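# Pour granules from round-bottom flask into the vial

## Task

Transfer the granules out of the round-bottom flask and into the vial. A small remainder left in the flask or in the funnel is acceptable, but nothing may be spilled. At the end the flask must stand upright in its cork ring and the vial upright in its stand. The cork ring, the stand and the tray must not be moved. The glass flask must never drop more than a few centimetres, because it can break and that counts as failure.

## Robot and tools

ROBOT. Two UR-type six-joint arms, left_arm and right_arm. Each has a Robotiq 140 mm two-finger gripper whose fingers can fold, and each rides a carriage on one shared floor track. left_rail carries left_arm and is always the carriage toward +y; right_rail carries right_arm. These names do not match image sides. Each arm base sits at x = 0, y = its carriage position_m, z = 0.04 m, and faces +x.

SCENE FRAME. Fixed to the table, with the table top at z = 0. +x is the direction the arms face, +y is toward their left, and +z is up. The track runs along y at x = 0, with y = 0 at its middle. The table edge is at x = 0.17 m. All end_effector_position values (metres), end_effector_quat_wxyz and velocities use this frame. end_effector_position is the point between the closed finger pads. Closed fingertips extend about 33 mm past it; fully open ones extend about 9 mm. The gripper's fingers point along its +z and close along its y. A flat block about 9 cm long sticks out toward the gripper's +x and turns with it. Printed hand positions can be off, more so at long reach.

execute_actions(actions, cameras). actions is a list holding one action; an empty list only reports state and images. cameras lists the image names to return: cam_high, cam_flask, cam_tray, cam_vial, cam_left_wrist, cam_right_wrist. Left out, null or ["all"] returns all of them; [] returns none.

An action can use these keys:
- rows: up to 15 rows, one per control step of 1/30 s. Each row is a single flat list of 18 numbers, each in [-1, 1]. The first nine belong to left_arm: six joint values (shoulder pan, shoulder lift, elbow, wrist 1, wrist 2, wrist 3), then gripper position, force_limit and speed. The last nine are the same for right_arm. Always send all 18.
- Joint values are offsets, not poses. They are scaled: 1.0 equals 1.326 rad for pan and lift, and 1.989 rad for elbow and the three wrists. They are measured from the Joint targets at the start of the action, not from the previous row. Sending the same offset again in a later call therefore moves the joint further. Stated joint ranges are ±6.283 rad, except the elbow at ±3.142. A request more than 0.010 rad beyond a range is refused. A joint stopped at its end produces the line "joint sent to its limit".
- Gripper numbers are absolute commands, not offsets. position: +1 is fully open (140 mm), about -0.8 is where the pads touch, and -1 closes until something blocks. force_limit: -1 is about 14 N, 0 about 60 N, +1 about 107 N. speed: -1 is about 30 mm/s, 0 about 140, +1 about 250. A 0 is a real command, so to leave a gripper unchanged, repeat its last three numbers.
- steps: 1 to 450, default 15, and never fewer than the number of rows. After the last row the arms keep heading to that row's targets, so give long moves enough steps. Moves cut short may stop partway; send the remainder in the next call.
- left_rail / right_rail: {position_m, speed_m_s, acceleration_factor} or {"stop": true}. position_m is an absolute place along y in metres: left -0.8 to 1.5, right -1.5 to 0.8. speed_m_s ranges 0.01 to 1 and starts at 1. acceleration_factor ranges 0.1 to 1 and scales 0.75 m/s2. Any out-of-range value rejects the whole call. Rows never move carriages, but arm targets ride along with their carriage. Keep the carriages at least 0.78 m apart. To drive, send position_m, then wait with {"steps": n, "until": {"left_rail": {"position_status": ["!=", "moving"]}}}. Let the carriage arrive before placing its gripper precisely.
- until: stops the action early once every listed condition holds. It checks rails only. Numbers need a comparison such as [">=", 0.5]. {"all": {"status": "ended"}} and {"any": {"status": "ended"}} are also allowed.

Limits on arm motion: joint targets change at most 1.88 rad/s for pan and lift and 2.83 rad/s for the others. Targets stay within 0.383 rad (pan, lift) or 0.575 rad (others) of the measured angle. Targets are scaled back if they would put the gripper more than 100 mm from where it is. Large turns may need several calls.

GRIPPING. Close with position -1 and confirm object_status 2. The codes are: 0 moving; 1 blocked while opening; 2 blocked while closing (holding); 3 reached the command or pads met. position_measured is in counts, from 3 (open) to 230 (pads met). To grip harder, raise force_limit and change position slightly, for example -1 to -0.98. To grip softer, open and close again. Grip near the fingertips: nearer the palm the fingers fold and narrow items slip. Fingertips pushed into a surface fold easily. Closing carries the tips about 24 mm further out, so leave that clearance above surfaces.

RESULT LINES.
- Joint positions and Joint velocities: one block per arm, starting with the rail (m) and then six joints (rad).
- Joint targets: the commanded angles in the same layout.
- Tool commands: the current gripper commands.
- Joint torques: total drive output including gravity, noisy and offset. Positive means toward larger angles.
- Wrist force and Wrist torque: given in the end-effector axes, plus a peak line. The sensor is zeroed at the start of the scene; zero_wrist_force(arm) re-zeroes it.
- "joint command not followed": the clearance check altered or withheld targets.
- position_status: moving, done, contact_stop, time_out, stopped, stopped_with_arm, stopped_for_other_arm or stopped_for_other_carriage. position_answer is taken or not_taken. After a stop, resend once things are still.
- MOTOR HOT: a motor has reached 70 °C; brakes engage at 85 °C.

OTHER TOOLS.
- zoom_image(camera, region [x0,y0,x1,y1] in pixels, at most 504x504) enlarges part of the latest image; all images are 896x504.
- read_manual(section) returns only licence texts.
- finished_scene(scene=1) ends the scene for good, so call it only when the goal holds without the robot's help.

AVOID. Do not drop or let go of moving items, and do not spill granules. Do not tip the flask or knock anything out of the work area. Avoid slams and hard pushes: a net outside force near 150 N causes a force fault and a 10 s stop. Contact torque at a joint limit (pan and lift 287, elbow 130, wrists 46.9 N m) causes a torque fault. Avoid strong twisting or levering on the gripper, arm-to-arm contact, and holding loads or full stretches for long, which heats the motors. Move smoothly; shorter robot time is better. Loose objects may occasionally be nudged by outside disturbances.

Each tool is called after "Emit:" as name(argument=value, ...), one argument or row to a line, values as JSON.

## Session

I'll start by reading the robot's state and the camera images.

Emit:
execute_actions(
  actions=[],
)

Scene clock: 0.00 s.
left_arm: end_effector_position=(+0.6290, +1.2544, +0.1760) position_measured=3 object_status=3 end_effector_quat_wxyz=(+0.000, +0.000, +1.000, +0.000) end_effector_velocity=(+0.000, +0.000, +0.000) end_effector_angular_velocity=(+0.000, +0.000, +0.000) | right_arm: end_effector_position=(+0.6290, -0.8684, +0.1760) position_measured=3 object_status=3 end_effector_quat_wxyz=(+0.000, +0.000, +1.000, +0.000) end_effector_velocity=(+0.000, +0.000, -0.001) end_effector_angular_velocity=(+0.000, +0.001, -0.001)
Joint positions: left_arm=[1.254 -0.281 -1.556 2.144 -2.158 -1.571 -0.281] | right_arm=[-0.868 -0.281 -1.556 2.144 -2.158 -1.571 -0.281]
Joint velocities: left_arm=[0 -0.001 0 0 0 0 0] | right_arm=[0 0 0.001 0 0 0 0.001]
Joint torques (N m): no reading
Wrist force (N): no reading
Wrist torque (N m): no reading
Wrist force, peak (N): no reading
Joint targets: left_arm=[1.254 -0.281 -1.556 2.144 -2.158 -1.571 -0.280] | right_arm=[-0.868 -0.280 -1.556 2.144 -2.158 -1.571 -0.280]
Tool commands: left_gripper/position=+1.0 left_gripper/force_limit=+1.0 left_gripper/speed=+1.0 right_gripper/position=+1.0 right_gripper/force_limit=+1.0 right_gripper/speed=+1.0
left_rail: position_m=1.254 position_status=done
right_rail: position_m=-0.868 position_status=done

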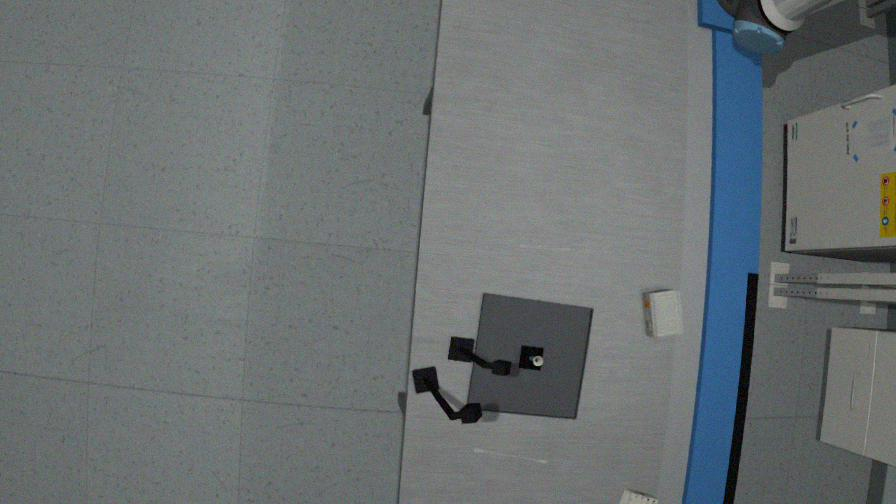

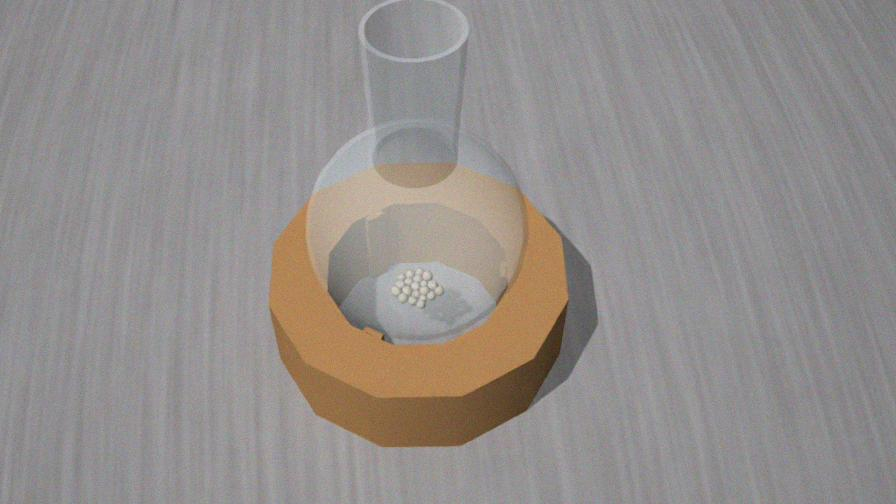

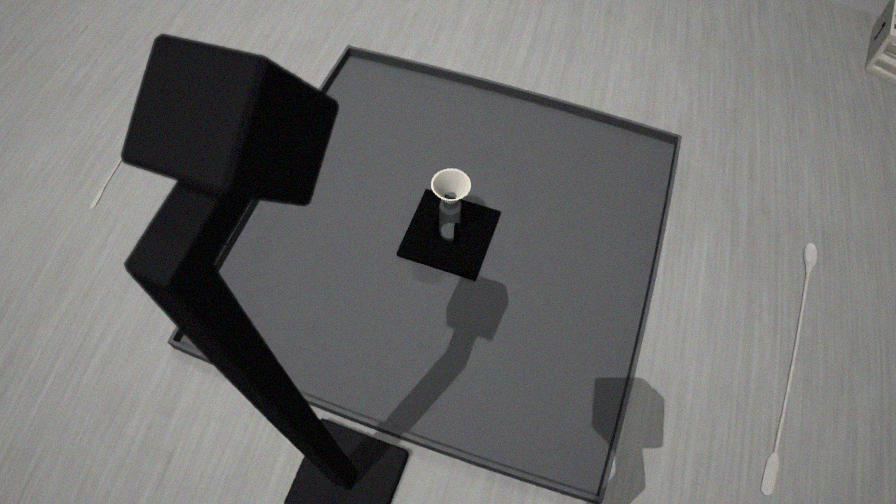

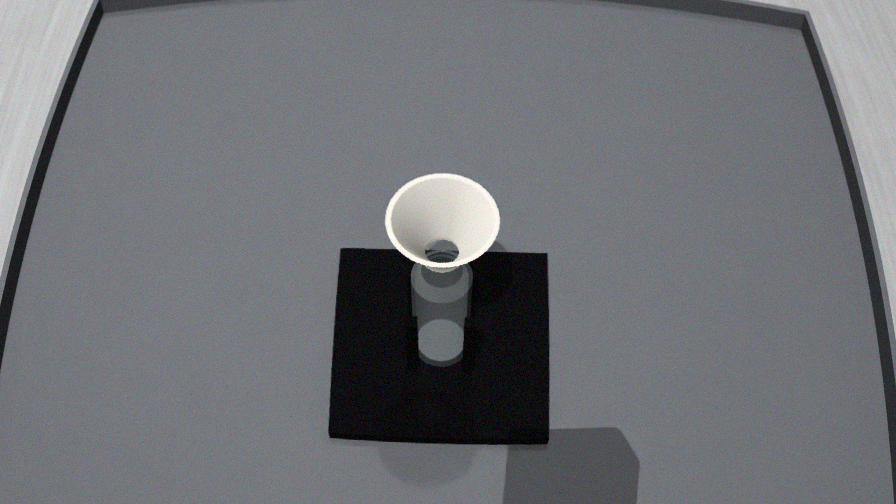

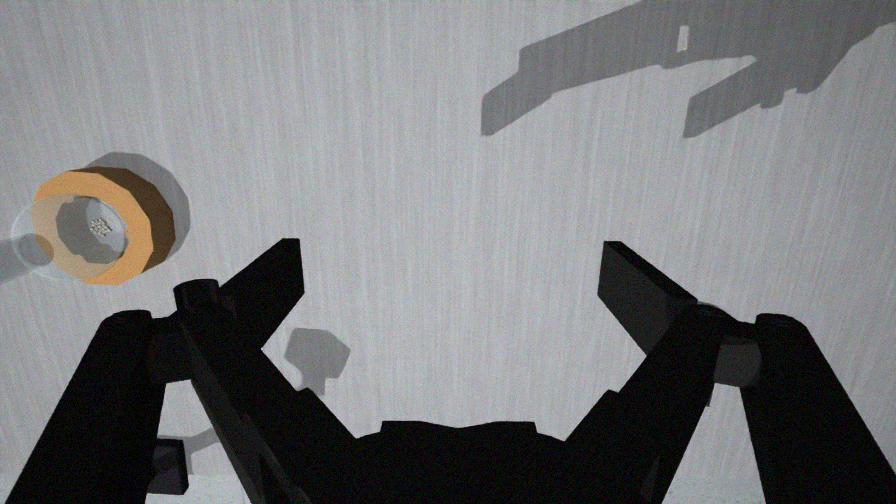

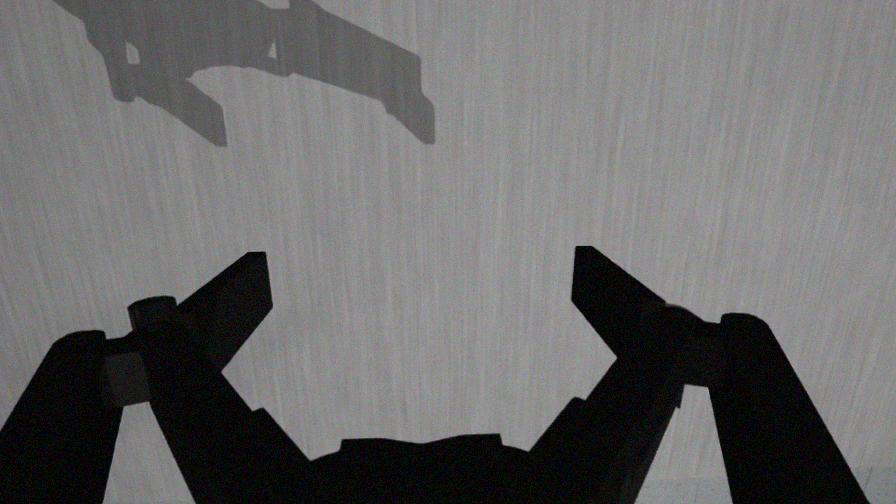

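Emit:
zoom_image(
  camera="cam_vial",
  region=[300, 130, 600, 470],
)

Emit:
zoom_image(
  camera="cam_flask",
  region=[230, 0, 630, 460],
)

Emit:
zoom_image(
  camera="cam_high",
  region=[390, 270, 700, 504],
)

Emit:
zoom_image(
  camera="cam_tray",
  region=[380, 140, 560, 300],
)

Scaled by 1.482 from the camera's 896x504 image, which has a finer 1280x720 frame.

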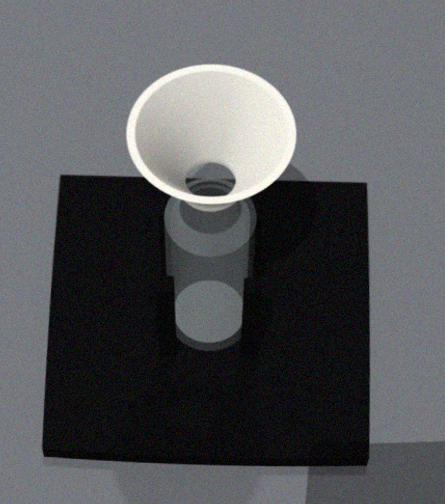

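Scaled by 1.096 from the camera's 896x504 image, which has a finer 1280x720 frame.

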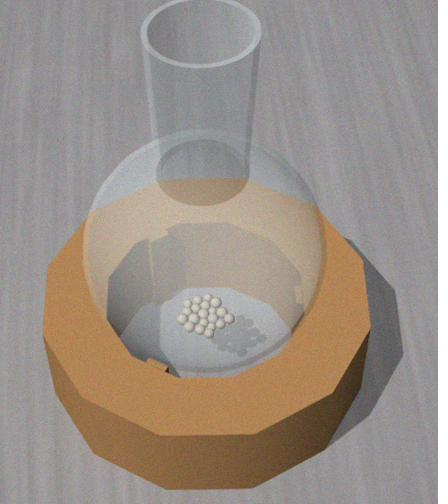

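Scaled by 1.626 from the camera's 896x504 image, which has a finer 1280x720 frame.

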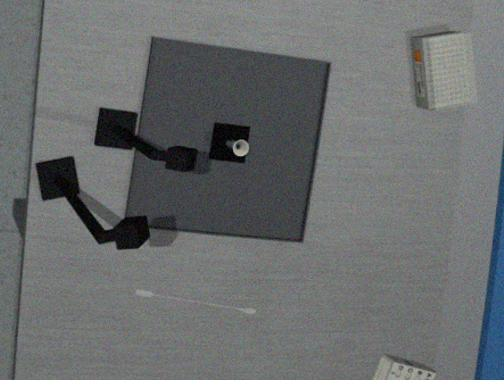

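Scaled by 2.800 from the camera's 896x504 image, which has a finer 1280x720 frame.

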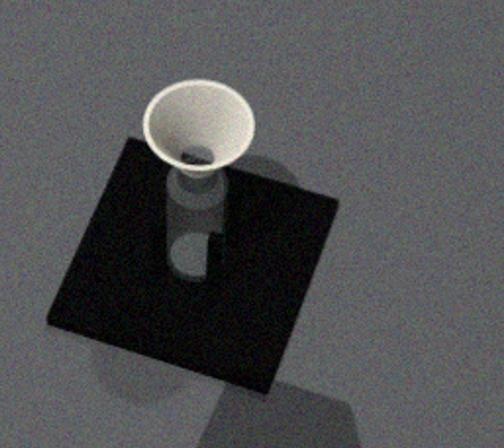

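Emit:
zoom_image(
  camera="cam_left_wrist",
  region=[0, 120, 240, 300],
)

Emit:
zoom_image(
  camera="cam_left_wrist",
  region=[0, 300, 500, 504],
)

Emit:
zoom_image(
  camera="cam_high",
  region=[560, 0, 896, 200],
)

Emit:
zoom_image(
  camera="cam_high",
  region=[590, 280, 896, 504],
)

Scaled by 2.100 from the camera's 896x504 image, which has a finer 1280x720 frame.

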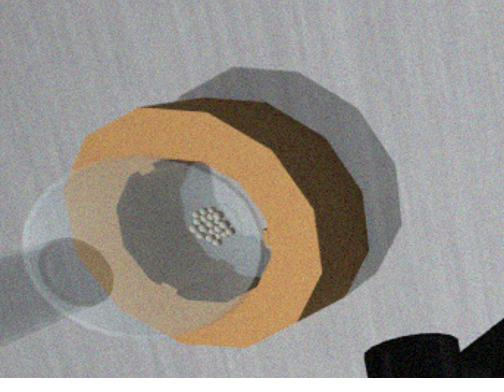

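Scaled by 1.008 from the camera's 896x504 image, which has a finer 1280x720 frame.

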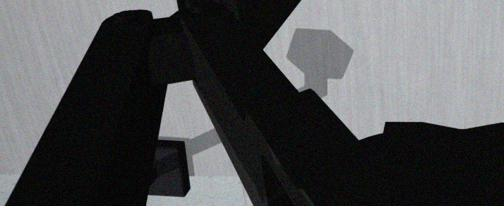

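Scaled by 1.500 from the camera's 896x504 image, which has a finer 1280x720 frame.

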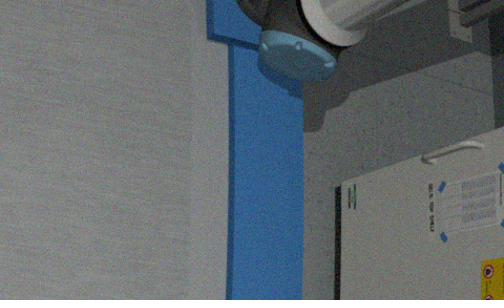

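Scaled by 1.647 from the camera's 896x504 image, which has a finer 1280x720 frame.

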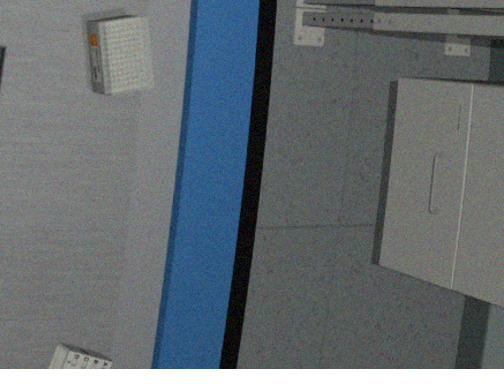

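Emit:
zoom_image(
  camera="cam_left_wrist",
  region=[240, 210, 400, 370],
)

Emit:
zoom_image(
  camera="cam_left_wrist",
  region=[560, 210, 720, 370],
)

Scaled by 3.150 from the camera's 896x504 image, which has a finer 1280x720 frame.

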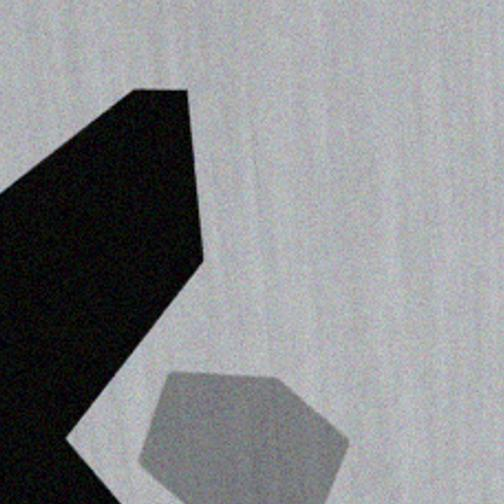

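Scaled by 3.150 from the camera's 896x504 image, which has a finer 1280x720 frame.

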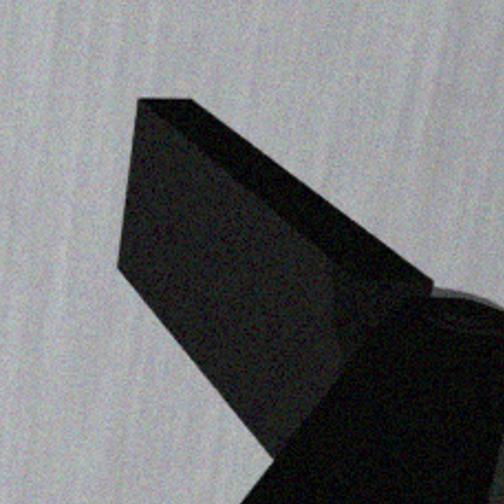

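Emit:
execute_actions(
  actions=[
    {"rows": [[0.106, -0.102, 0.111, 0.3515, 1.0, 0.0707, 1.0, 0.0, 0.0, 0, 0, 0, 0, 0, 0, 1.0, 0.0, 0.0]], "steps": 26},
  ],
  cameras=["cam_flask", "cam_left_wrist"],
)

Scene clock: 470.07 s.
left_arm: end_effector_position=(+0.4248, +1.6502, +0.2554) position_measured=3 object_status=3 end_effector_quat_wxyz=(-0.225, +0.158, +0.831, +0.484) end_effector_velocity=(+0.000, +0.001, +0.001) end_effector_angular_velocity=(+0.003, +0.003, -0.004) | right_arm: end_effector_position=(+0.6290, -0.8684, +0.1760) position_measured=3 object_status=3 end_effector_quat_wxyz=(+0.000, +0.000, +1.000, +0.000) end_effector_velocity=(+0.000, +0.000, +0.000) end_effector_angular_velocity=(+0.001, +0.001, -0.001)
Joint positions: left_arm=[1.254 -0.156 -1.676 2.339 -1.547 -0.591 -0.156] | right_arm=[-0.868 -0.281 -1.556 2.144 -2.158 -1.571 -0.281]
Joint velocities: left_arm=[0 0 0 0.001 0.001 0.005 0.003] | right_arm=[0 -0.001 0 0 0.001 0.001 0]
Joint torques (N m): left_arm=[12.69 -43.33 -24.58 -0.35 4.46 3.39] | right_arm=[1.97 -43.58 -40.26 -4.67 0.05 0.48]
Wrist force (N): left_arm=[-0.6 -0.8 0.5] | right_arm=[-0.2 0.1 0.6]
Wrist torque (N m): left_arm=[-0.12 0.12 0.00] | right_arm=[0.02 0.06 0.01]
Wrist force, peak (N): left_arm=[-8.8 -10.5 -4.5] | right_arm=[-0.2 0.4 0.9]
Joint targets: left_arm=[1.254 -0.156 -1.676 2.339 -1.547 -0.591 -0.156] | right_arm=[-0.868 -0.280 -1.556 2.144 -2.158 -1.571 -0.280]
left_rail: position_m=1.254 position_status=done
right_rail: position_m=-0.868 position_status=done
Images, in order (width x height): cam_flask 896x504, cam_left_wrist 896x504.

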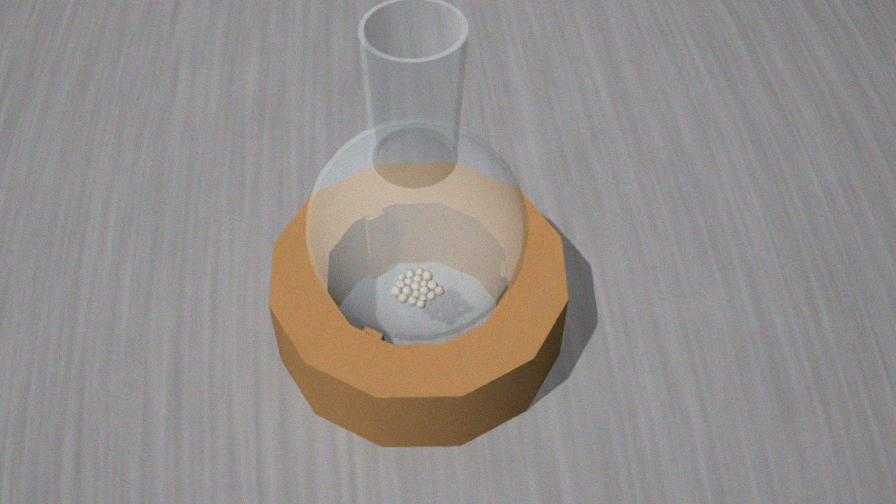

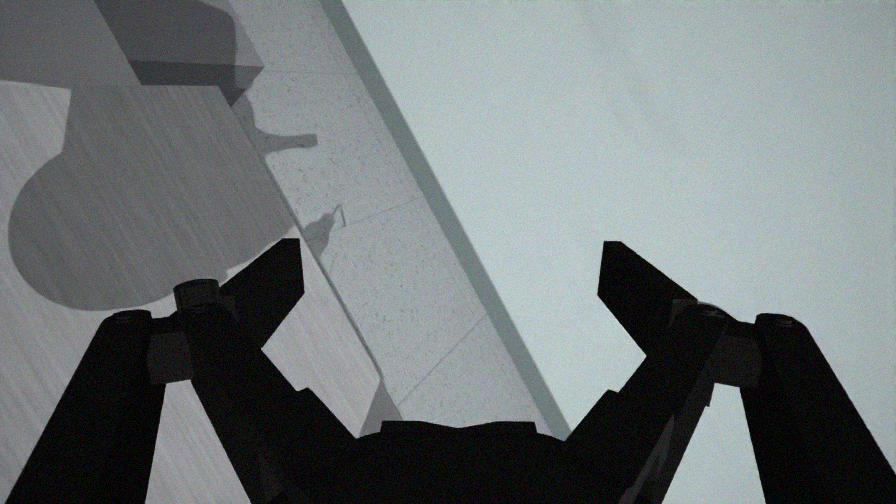

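Emit:
execute_actions(
  actions=[
    {"left_rail": {"position_m": 0.808}, "rows": [[0.1082, -0.1045, 0.1143, 0.3642, 1.0, 0.0721, 1.0, 0.0, 0.0, 0, 0, 0, 0, 0, 0, 1.0, 0.0, 0.0]], "steps": 58},
  ],
  cameras=["cam_high", "cam_flask", "cam_left_wrist"],
)

Scene clock: 492.40 s.
left_arm: end_effector_position=(+0.6154, +1.0332, +0.3290) position_measured=3 object_status=3 end_effector_quat_wxyz=(-0.050, +0.679, +0.063, +0.730) end_effector_velocity=(+0.000, +0.000, +0.000) end_effector_angular_velocity=(+0.000, +0.000, -0.001) | right_arm: end_effector_position=(+0.6290, -0.8684, +0.1760) position_measured=3 object_status=3 end_effector_quat_wxyz=(+0.000, +0.000, +1.000, +0.000) end_effector_velocity=(+0.001, -0.001, +0.002) end_effector_angular_velocity=(-0.001, -0.002, -0.001)
Joint positions: left_arm=[0.808 -0.012 -1.815 2.567 -0.822 1.398 -0.012] | right_arm=[-0.868 -0.281 -1.556 2.144 -2.158 -1.571 -0.281]
Joint velocities: left_arm=[0 0 0 0 0 0.001 -0.001] | right_arm=[0 -0.002 -0.001 -0.002 0 -0.001 0]
Joint torques (N m): left_arm=[11.11 -27.78 -23.92 -1.73 2.97 3.18] | right_arm=[0.19 -45.15 -39.96 -4.59 0.76 0.88]
Wrist force (N): left_arm=[-1.3 -0.4 0.8] | right_arm=[-0.1 0.5 0.7]
Wrist torque (N m): left_arm=[0.14 0.19 -0.07] | right_arm=[0.10 0.02 0.01]
Wrist force, peak (N): left_arm=[-11.9 3.5 -10.0] | right_arm=[0.3 0.6 1.0]
Joint targets: left_arm=[0.808 -0.012 -1.815 2.567 -0.822 1.398 -0.012] | right_arm=[-0.868 -0.280 -1.556 2.144 -2.158 -1.571 -0.280]
left_rail: position_m=0.808 position_status=done
right_rail: position_m=-0.868 position_status=done
Images, in order (width x height): cam_high 896x504, cam_flask 896x504, cam_left_wrist 896x504.

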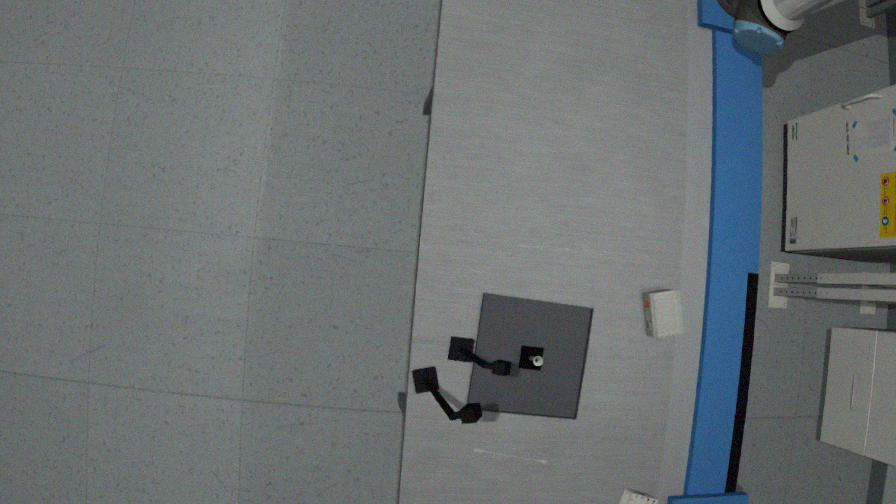

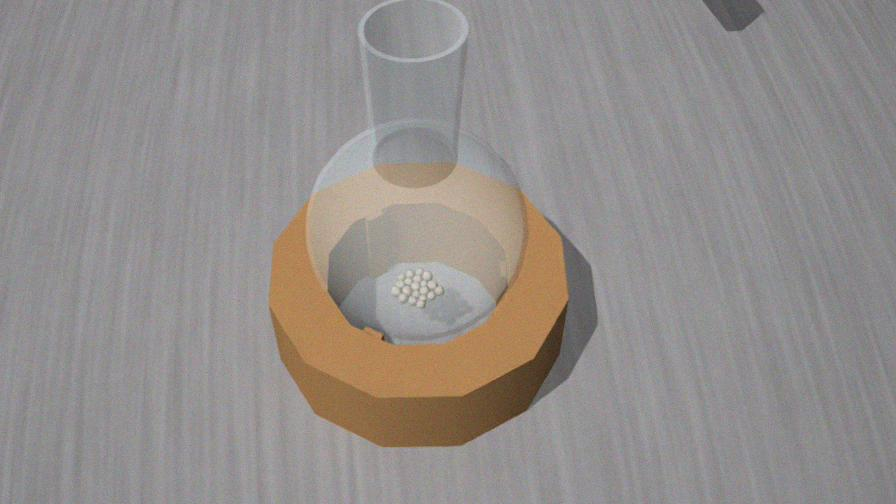

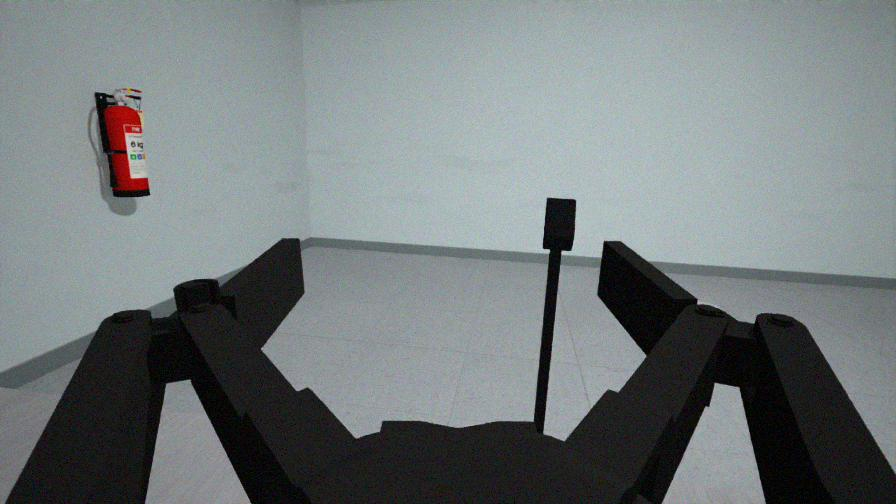

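Emit:
execute_actions(
  actions=[
    {"rows": [[0.0023, 0.0486, 0.0133, -0.037, 0.0217, 0.0015, 1.0, 0.0, 0.0, 0, 0, 0, 0, 0, 0, 1.0, 0.0, 0.0], [0.0045, 0.0973, 0.0267, -0.074, 0.0434, 0.003, 1.0, 0.0, 0.0, 0, 0, 0, 0, 0, 0, 1.0, 0.0, 0.0], [0.0068, 0.1459, 0.04, -0.1109, 0.0652, 0.0045, 1.0, 0.0, 0.0, 0, 0, 0, 0, 0, 0, 1.0, 0.0, 0.0], [0.009, 0.1946, 0.0534, -0.1479, 0.0869, 0.006, 1.0, 0.0, 0.0, 0, 0, 0, 0, 0, 0, 1.0, 0.0, 0.0]], "steps": 15},
  ],
  cameras=["cam_flask", "cam_left_wrist"],
)

Scene clock: 518.20 s.
left_arm: end_effector_position=(+0.6004, +0.9820, +0.2004) position_measured=3 object_status=3 end_effector_quat_wxyz=(+0.000, +0.707, +0.000, +0.707) end_effector_velocity=(+0.000, +0.000, -0.002) end_effector_angular_velocity=(-0.001, +0.001, -0.001) | right_arm: end_effector_position=(+0.6290, -0.8684, +0.1760) position_measured=3 object_status=3 end_effector_quat_wxyz=(+0.000, +0.000, +1.000, +0.000) end_effector_velocity=(+0.001, -0.002, +0.000) end_effector_angular_velocity=(-0.001, +0.000, -0.002)
Joint positions: left_arm=[0.808 -0.001 -1.557 2.673 -1.116 1.57 -0.001] | right_arm=[-0.868 -0.281 -1.556 2.144 -2.158 -1.571 -0.281]
Joint velocities: left_arm=[0 0 0.003 0.001 -0.003 0.002 -0.001] | right_arm=[0 -0.002 0.001 -0.001 -0.001 -0.001 0]
Joint torques (N m): left_arm=[12.3 -12.66 -10.01 -5.45 3.94 3.35] | right_arm=[2.13 -45.16 -41.65 -4.23 0.79 0.46]
Wrist force (N): left_arm=[-1.1 -0.5 0.8] | right_arm=[0.1 0.2 0.7]
Wrist torque (N m): left_arm=[0.10 0.17 -0.09] | right_arm=[0.03 -0.01 0.01]
Wrist force, peak (N): left_arm=[8.3 -1.7 2.5] | right_arm=[0.0 0.3 1.0]
Joint targets: left_arm=[0.808 -0.001 -1.557 2.673 -1.117 1.571 -0.001] | right_arm=[-0.868 -0.280 -1.556 2.144 -2.158 -1.571 -0.280]
left_rail: position_m=0.808 position_status=done
right_rail: position_m=-0.868 position_status=done
Images, in order (width x height): cam_flask 896x504, cam_left_wrist 896x504.

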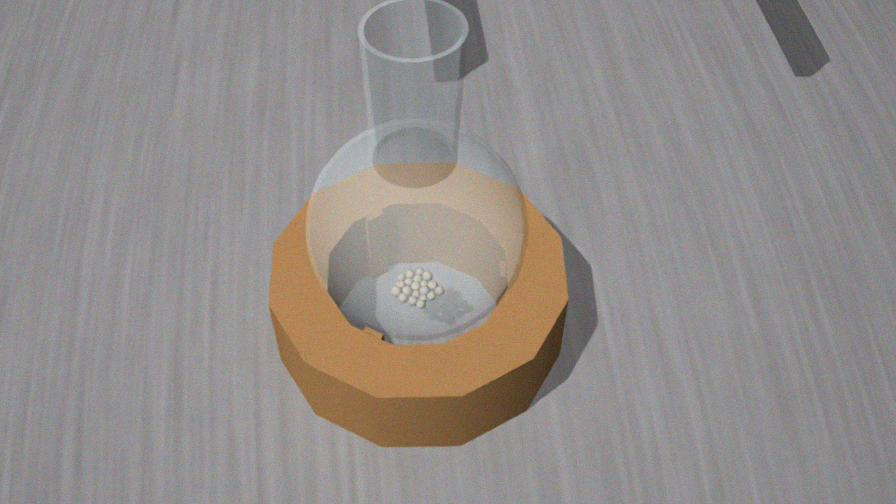

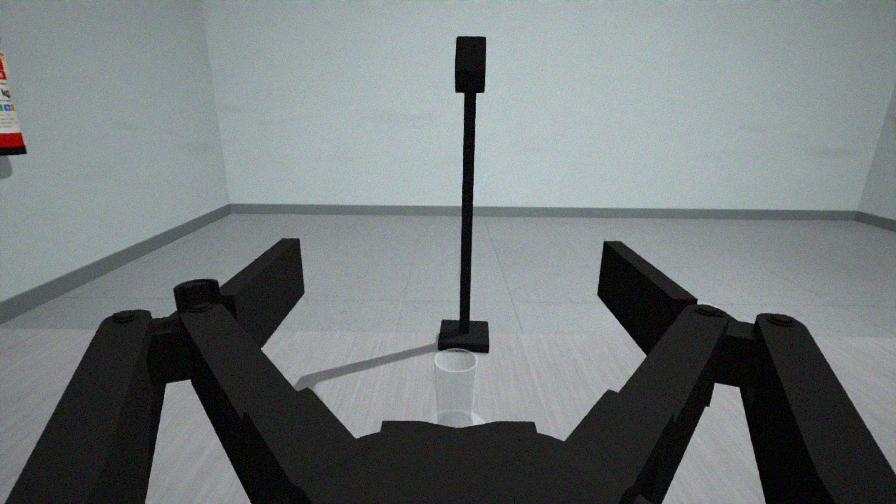

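Emit:
zoom_image(
  camera="cam_left_wrist",
  region=[380, 320, 540, 440],
)

Emit:
zoom_image(
  camera="cam_flask",
  region=[300, 0, 560, 200],
)

Scaled by 3.150 from the camera's 896x504 image, which has a finer 1280x720 frame.

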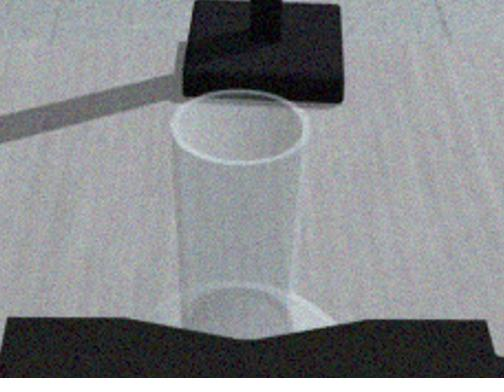

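Scaled by 1.938 from the camera's 896x504 image, which has a finer 1280x720 frame.

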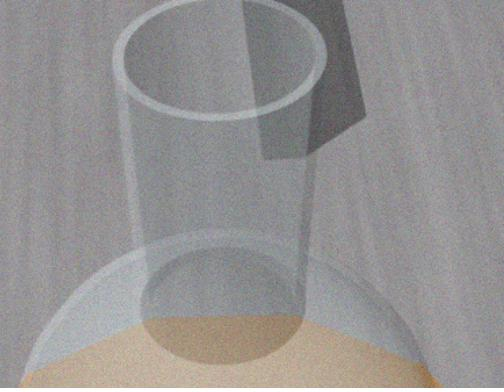

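Emit:
execute_actions(
  actions=[
    {"rows": [[0, 0.0108, 0.0008, -0.008, 0, 0, 1.0, 0.0, 0.0, 0, 0, 0, 0, 0, 0, 1.0, 0.0, 0.0], [0, 0.0324, 0.0023, -0.0239, 0, 0, 1.0, 0.0, 0.0, 0, 0, 0, 0, 0, 0, 1.0, 0.0, 0.0], [0, 0.0648, 0.0047, -0.0477, 0, 0, 1.0, 0.0, 0.0, 0, 0, 0, 0, 0, 0, 1.0, 0.0, 0.0], [0, 0.108, 0.0078, -0.0795, 0, 0, 1.0, 0.0, 0.0, 0, 0, 0, 0, 0, 0, 1.0, 0.0, 0.0], [0, 0.1511, 0.0109, -0.1113, 0, 0, 1.0, 0.0, 0.0, 0, 0, 0, 0, 0, 0, 1.0, 0.0, 0.0], [0, 0.1835, 0.0133, -0.1352, 0, 0, 1.0, 0.0, 0.0, 0, 0, 0, 0, 0, 0, 1.0, 0.0, 0.0], [0, 0.2051, 0.0148, -0.1511, 0, 0, 1.0, 0.0, 0.0, 0, 0, 0, 0, 0, 0, 1.0, 0.0, 0.0], [0, 0.2159, 0.0156, -0.1591, 0, 0, 1.0, 0.0, 0.0, 0, 0, 0, 0, 0, 0, 1.0, 0.0, 0.0]], "steps": 12},
  ],
  cameras=["cam_flask", "cam_left_wrist"],
)

Scene clock: 575.57 s.
left_arm: end_effector_position=(+0.6002, +0.9819, +0.1200) position_measured=3 object_status=3 end_effector_quat_wxyz=(+0.000, +0.707, +0.000, +0.707) end_effector_velocity=(+0.000, +0.000, -0.001) end_effector_angular_velocity=(+0.001, +0.001, +0.000) | right_arm: end_effector_position=(+0.6290, -0.8684, +0.1760) position_measured=3 object_status=3 end_effector_quat_wxyz=(+0.000, +0.000, +1.000, +0.000) end_effector_velocity=(-0.001, -0.002, -0.001) end_effector_angular_velocity=(+0.000, +0.002, -0.003)
Joint positions: left_arm=[0.808 -0.001 -1.271 2.704 -1.433 1.571 -0.001] | right_arm=[-0.868 -0.281 -1.556 2.144 -2.158 -1.571 -0.281]
Joint velocities: left_arm=[0 0 0.003 0.001 -0.003 -0.001 0.001] | right_arm=[0 -0.003 0 0.001 0 0 0]
Joint torques (N m): left_arm=[5.2 -25.03 4 -5.97 2.38 3.19] | right_arm=[1.09 -41.17 -40.71 -4.43 0.29 0.94]
Wrist force (N): left_arm=[-1.6 -0.9 0.9] | right_arm=[-0.1 0.4 0.7]
Wrist torque (N m): left_arm=[0.00 0.25 -0.05] | right_arm=[0.08 0.01 0.01]
Wrist force, peak (N): left_arm=[-4.6 -0.8 1.0] | right_arm=[0.1 0.4 0.8]
Joint targets: left_arm=[0.808 -0.001 -1.271 2.704 -1.433 1.571 -0.001] | right_arm=[-0.868 -0.280 -1.556 2.144 -2.158 -1.571 -0.280]
left_rail: position_m=0.808 position_status=done
right_rail: position_m=-0.868 position_status=done
Images, in order (width x height): cam_flask 896x504, cam_left_wrist 896x504.

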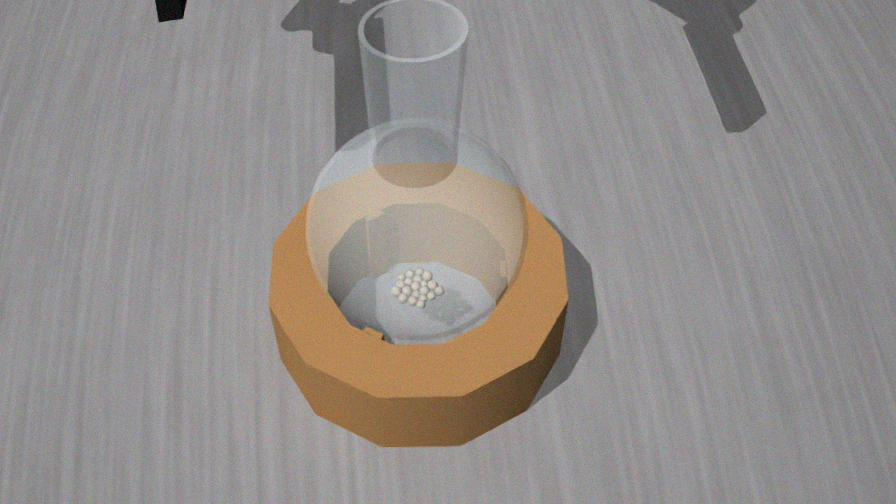

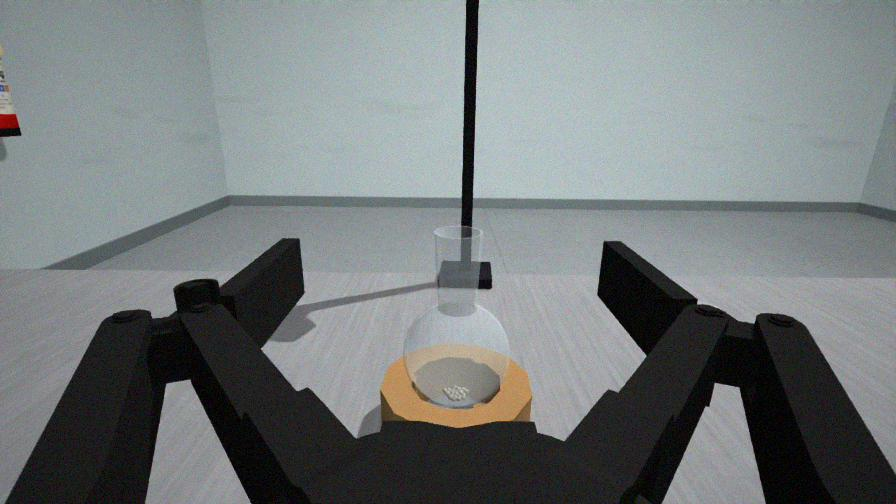

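Emit:
zoom_image(
  camera="cam_left_wrist",
  region=[360, 200, 560, 440],
)

Emit:
zoom_image(
  camera="cam_flask",
  region=[100, 0, 600, 280],
)

Scaled by 2.100 from the camera's 896x504 image, which has a finer 1280x720 frame.

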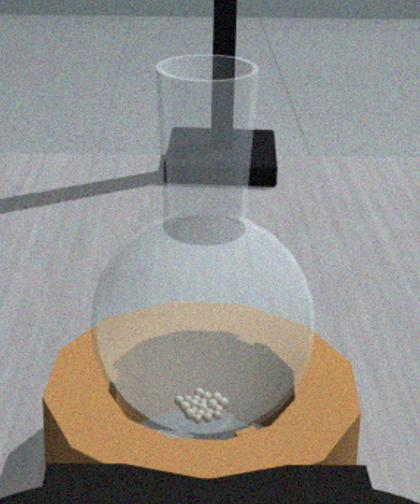

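Scaled by 1.008 from the camera's 896x504 image, which has a finer 1280x720 frame.

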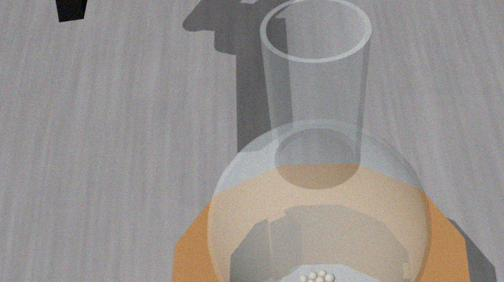

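Emit:
zoom_image(
  camera="cam_flask",
  region=[480, 0, 896, 160],
)

Emit:
zoom_image(
  camera="cam_flask",
  region=[90, 0, 490, 160],
)

Scaled by 1.212 from the camera's 896x504 image, which has a finer 1280x720 frame.

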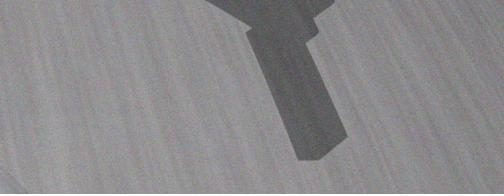

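Scaled by 1.260 from the camera's 896x504 image, which has a finer 1280x720 frame.

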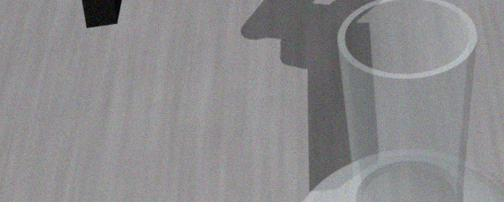

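Emit:
execute_actions(
  actions=[
    {"left_rail": {"position_m": 0.8043}, "rows": [[0.0, 0.0067, -0.0034, -0.0011, 0, 0, 0.1, -0.2, 0.0, 0, 0, 0, 0, 0, 0, 1.0, 0.0, 0.0], [0.0, 0.0202, -0.0101, -0.0033, 0, 0, 0.1, -0.2, 0.0, 0, 0, 0, 0, 0, 0, 1.0, 0.0, 0.0], [0.0008, 0.0404, -0.0203, -0.0067, 0, 0, 0.1, -0.2, 0.0, 0, 0, 0, 0, 0, 0, 1.0, 0.0, 0.0], [0.0008, 0.0573, -0.0287, -0.0095, 0, 0.0005, 0.1, -0.2, 0.0, 0, 0, 0, 0, 0, 0, 1.0, 0.0, 0.0], [0.0008, 0.0674, -0.0338, -0.0111, 0, 0.0005, 0.1, -0.2, 0.0, 0, 0, 0, 0, 0, 0, 1.0, 0.0, 0.0]], "steps": 15},
  ],
  cameras=["cam_flask", "cam_left_wrist"],
)

Scene clock: 656.40 s.
left_arm: end_effector_position=(+0.6388, +0.9787, +0.0999) position_measured=117 object_status=3 end_effector_quat_wxyz=(+0.000, +0.707, +0.000, +0.707) end_effector_velocity=(+0.001, +0.000, -0.001) end_effector_angular_velocity=(-0.001, +0.000, +0.000) | right_arm: end_effector_position=(+0.6290, -0.8684, +0.1760) position_measured=3 object_status=3 end_effector_quat_wxyz=(+0.000, +0.000, +1.000, +0.000) end_effector_velocity=(-0.001, +0.000, -0.001) end_effector_angular_velocity=(+0.000, +0.003, +0.000)
Joint positions: left_arm=[0.804 0.001 -1.182 2.637 -1.455 1.571 0] | right_arm=[-0.868 -0.281 -1.556 2.144 -2.158 -1.571 -0.281]
Joint velocities: left_arm=[0 0 0.003 -0.002 -0.001 0 -0.001] | right_arm=[0 0 0.001 0 0.002 0 0]
Joint torques (N m): left_arm=[13.05 -30.96 -18.56 -5.29 0.39 3.23] | right_arm=[0.27 -41.56 -40.52 -4.58 0.2 1.03]
Wrist force (N): left_arm=[-1.8 -0.6 0.7] | right_arm=[-0.2 0.3 0.6]
Wrist torque (N m): left_arm=[0.06 0.24 -0.08] | right_arm=[0.07 0.04 0.00]
Wrist force, peak (N): left_arm=[-2.6 -1.1 2.3] | right_arm=[0.2 0.1 0.9]
Joint targets: left_arm=[0.804 0.001 -1.181 2.637 -1.455 1.571 0.000] | right_arm=[-0.868 -0.280 -1.556 2.144 -2.158 -1.571 -0.280]
left_rail: position_m=0.804 position_status=done
right_rail: position_m=-0.868 position_status=done
Images, in order (width x height): cam_flask 896x504, cam_left_wrist 896x504.

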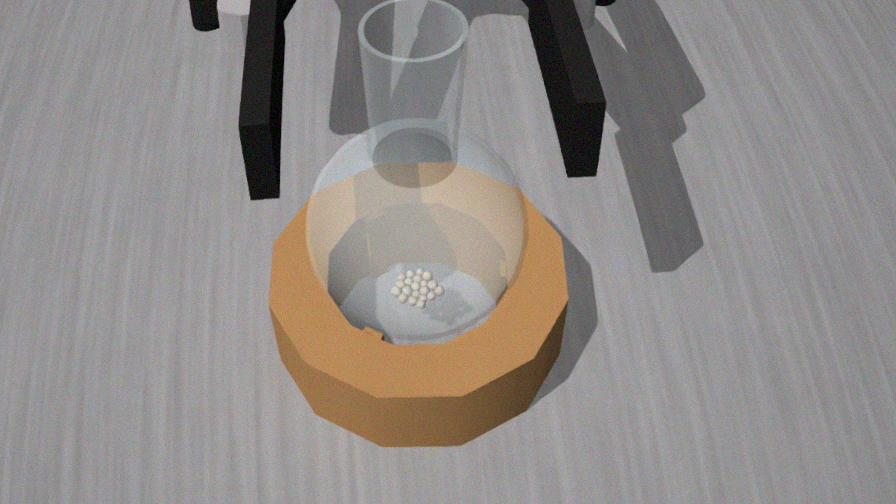

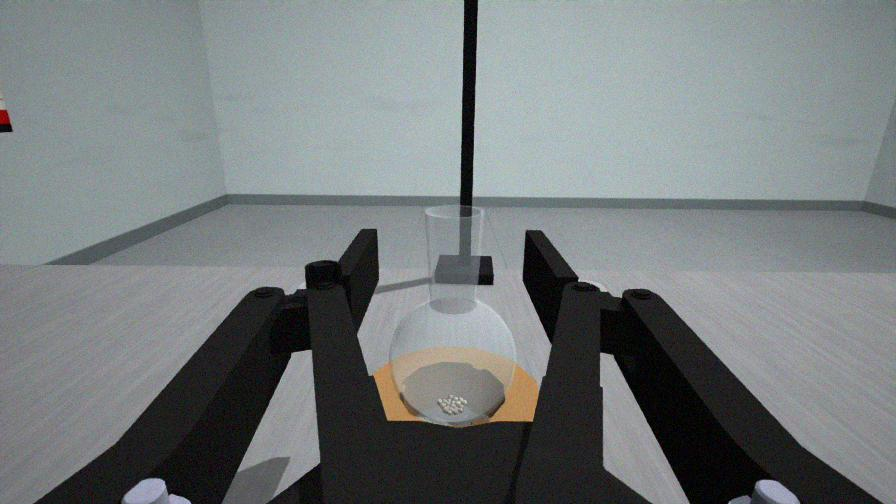

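Emit:
zoom_image(
  camera="cam_left_wrist",
  region=[340, 190, 580, 350],
)

Emit:
zoom_image(
  camera="cam_flask",
  region=[220, 0, 640, 240],
)

Scaled by 2.100 from the camera's 896x504 image, which has a finer 1280x720 frame.

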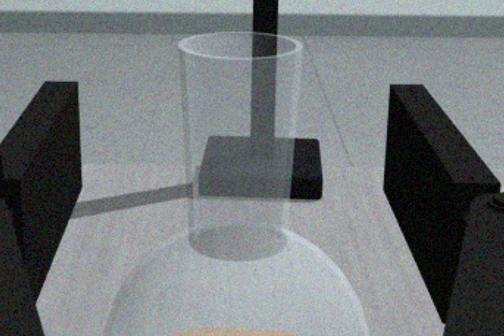

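Scaled by 1.200 from the camera's 896x504 image, which has a finer 1280x720 frame.

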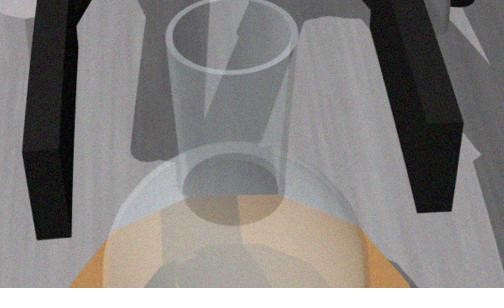

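Emit:
execute_actions(
  actions=[
    {"left_rail": {"position_m": 0.8033}, "rows": [[-0.0004, 0.01, 0, -0.0067, 0, 0, 0.1, -0.2, 0.0, 0, 0, 0, 0, 0, 0, 1.0, 0.0, 0.0], [-0.00075, 0.0202, -0.0001, -0.0134, 0, 0, 0.1, -0.2, 0.0, 0, 0, 0, 0, 0, 0, 1.0, 0.0, 0.0]], "steps": 10},
  ],
  cameras=["cam_flask", "cam_left_wrist"],
)

Emit:
zoom_image(
  camera="cam_left_wrist",
  region=[340, 180, 580, 340],
)

Emit:
zoom_image(
  camera="cam_flask",
  region=[220, 0, 640, 240],
)

Scene clock: 701.90 s.
left_arm: end_effector_position=(+0.6391, +0.9772, +0.0920) position_measured=117 object_status=3 end_effector_quat_wxyz=(+0.000, +0.707, +0.000, +0.707) end_effector_velocity=(+0.000, +0.000, -0.001) end_effector_angular_velocity=(-0.001, +0.000, +0.001) | right_arm: end_effector_position=(+0.6290, -0.8684, +0.1760) position_measured=3 object_status=3 end_effector_quat_wxyz=(+0.000, +0.000, +1.000, +0.000) end_effector_velocity=(+0.000, +0.001, +0.000) end_effector_angular_velocity=(+0.001, -0.001, +0.001)
Joint positions: left_arm=[0.803 0 -1.155 2.636 -1.481 1.571 0] | right_arm=[-0.868 -0.281 -1.556 2.144 -2.158 -1.571 -0.281]
Joint velocities: left_arm=[0 0 0.003 0 -0.003 -0.001 -0.001] | right_arm=[0 0.001 0 0 0 0.001 0]
Joint torques (N m): left_arm=[-11.42 -34.48 -18.06 -5.36 -1.96 3.26] | right_arm=[-0.09 -43.88 -40.69 -4.16 0.48 0.68]
Wrist force (N): left_arm=[-1.6 -0.6 0.4] | right_arm=[-0.3 0.4 0.5]
Wrist torque (N m): left_arm=[0.06 0.23 -0.07] | right_arm=[0.08 0.06 0.00]
Wrist force, peak (N): left_arm=[-2.1 -0.6 0.8] | right_arm=[-0.4 0.3 0.8]
Joint targets: left_arm=[0.803 0.000 -1.154 2.636 -1.482 1.571 0.000] | right_arm=[-0.868 -0.280 -1.556 2.144 -2.158 -1.571 -0.280]
left_rail: position_m=0.803 position_status=done
right_rail: position_m=-0.868 position_status=done
Images, in order (width x height): cam_flask 896x504, cam_left_wrist 896x504.

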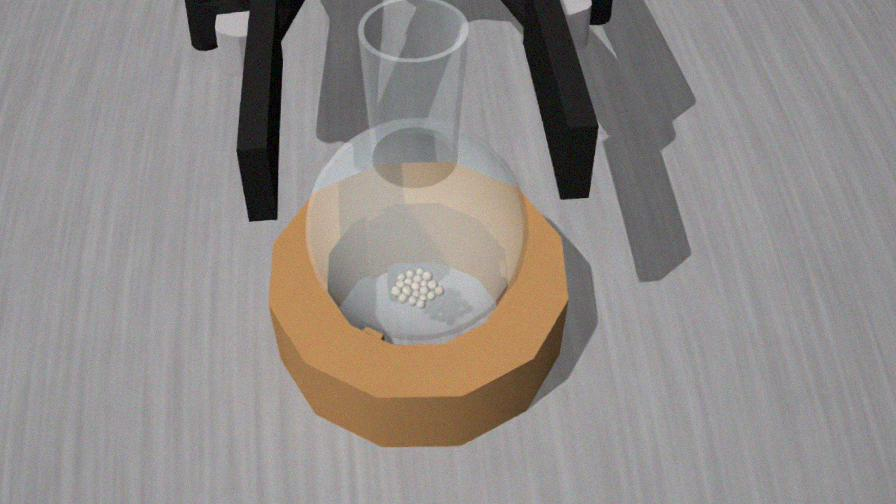

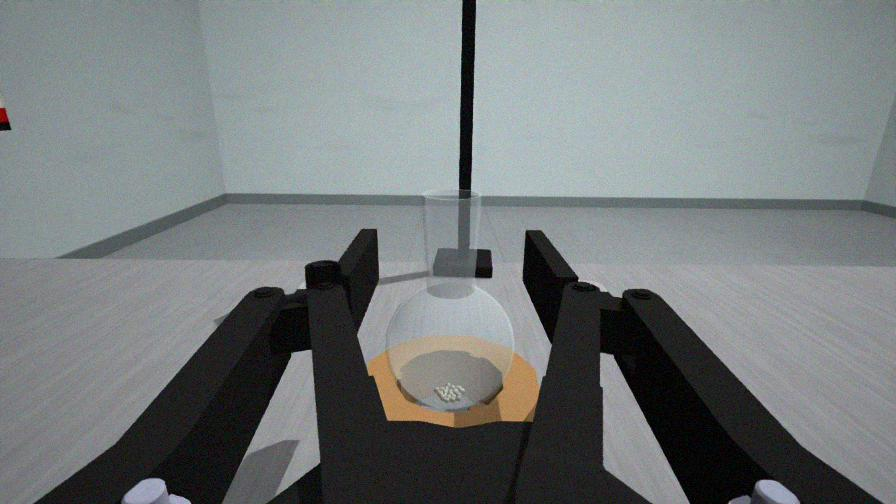

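Scaled by 2.100 from the camera's 896x504 image, which has a finer 1280x720 frame.

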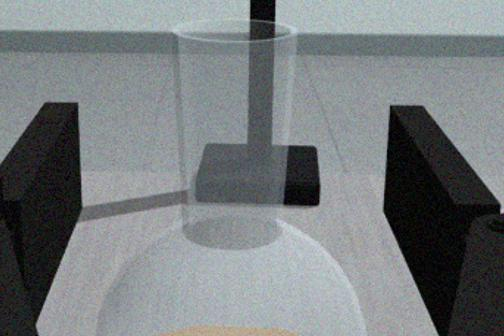

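Scaled by 1.200 from the camera's 896x504 image, which has a finer 1280x720 frame.

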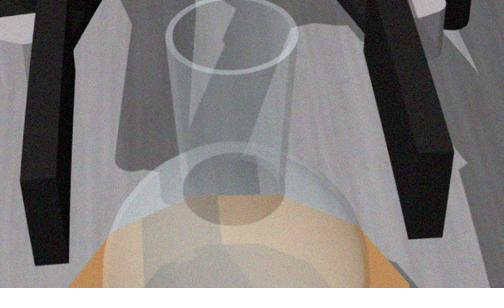

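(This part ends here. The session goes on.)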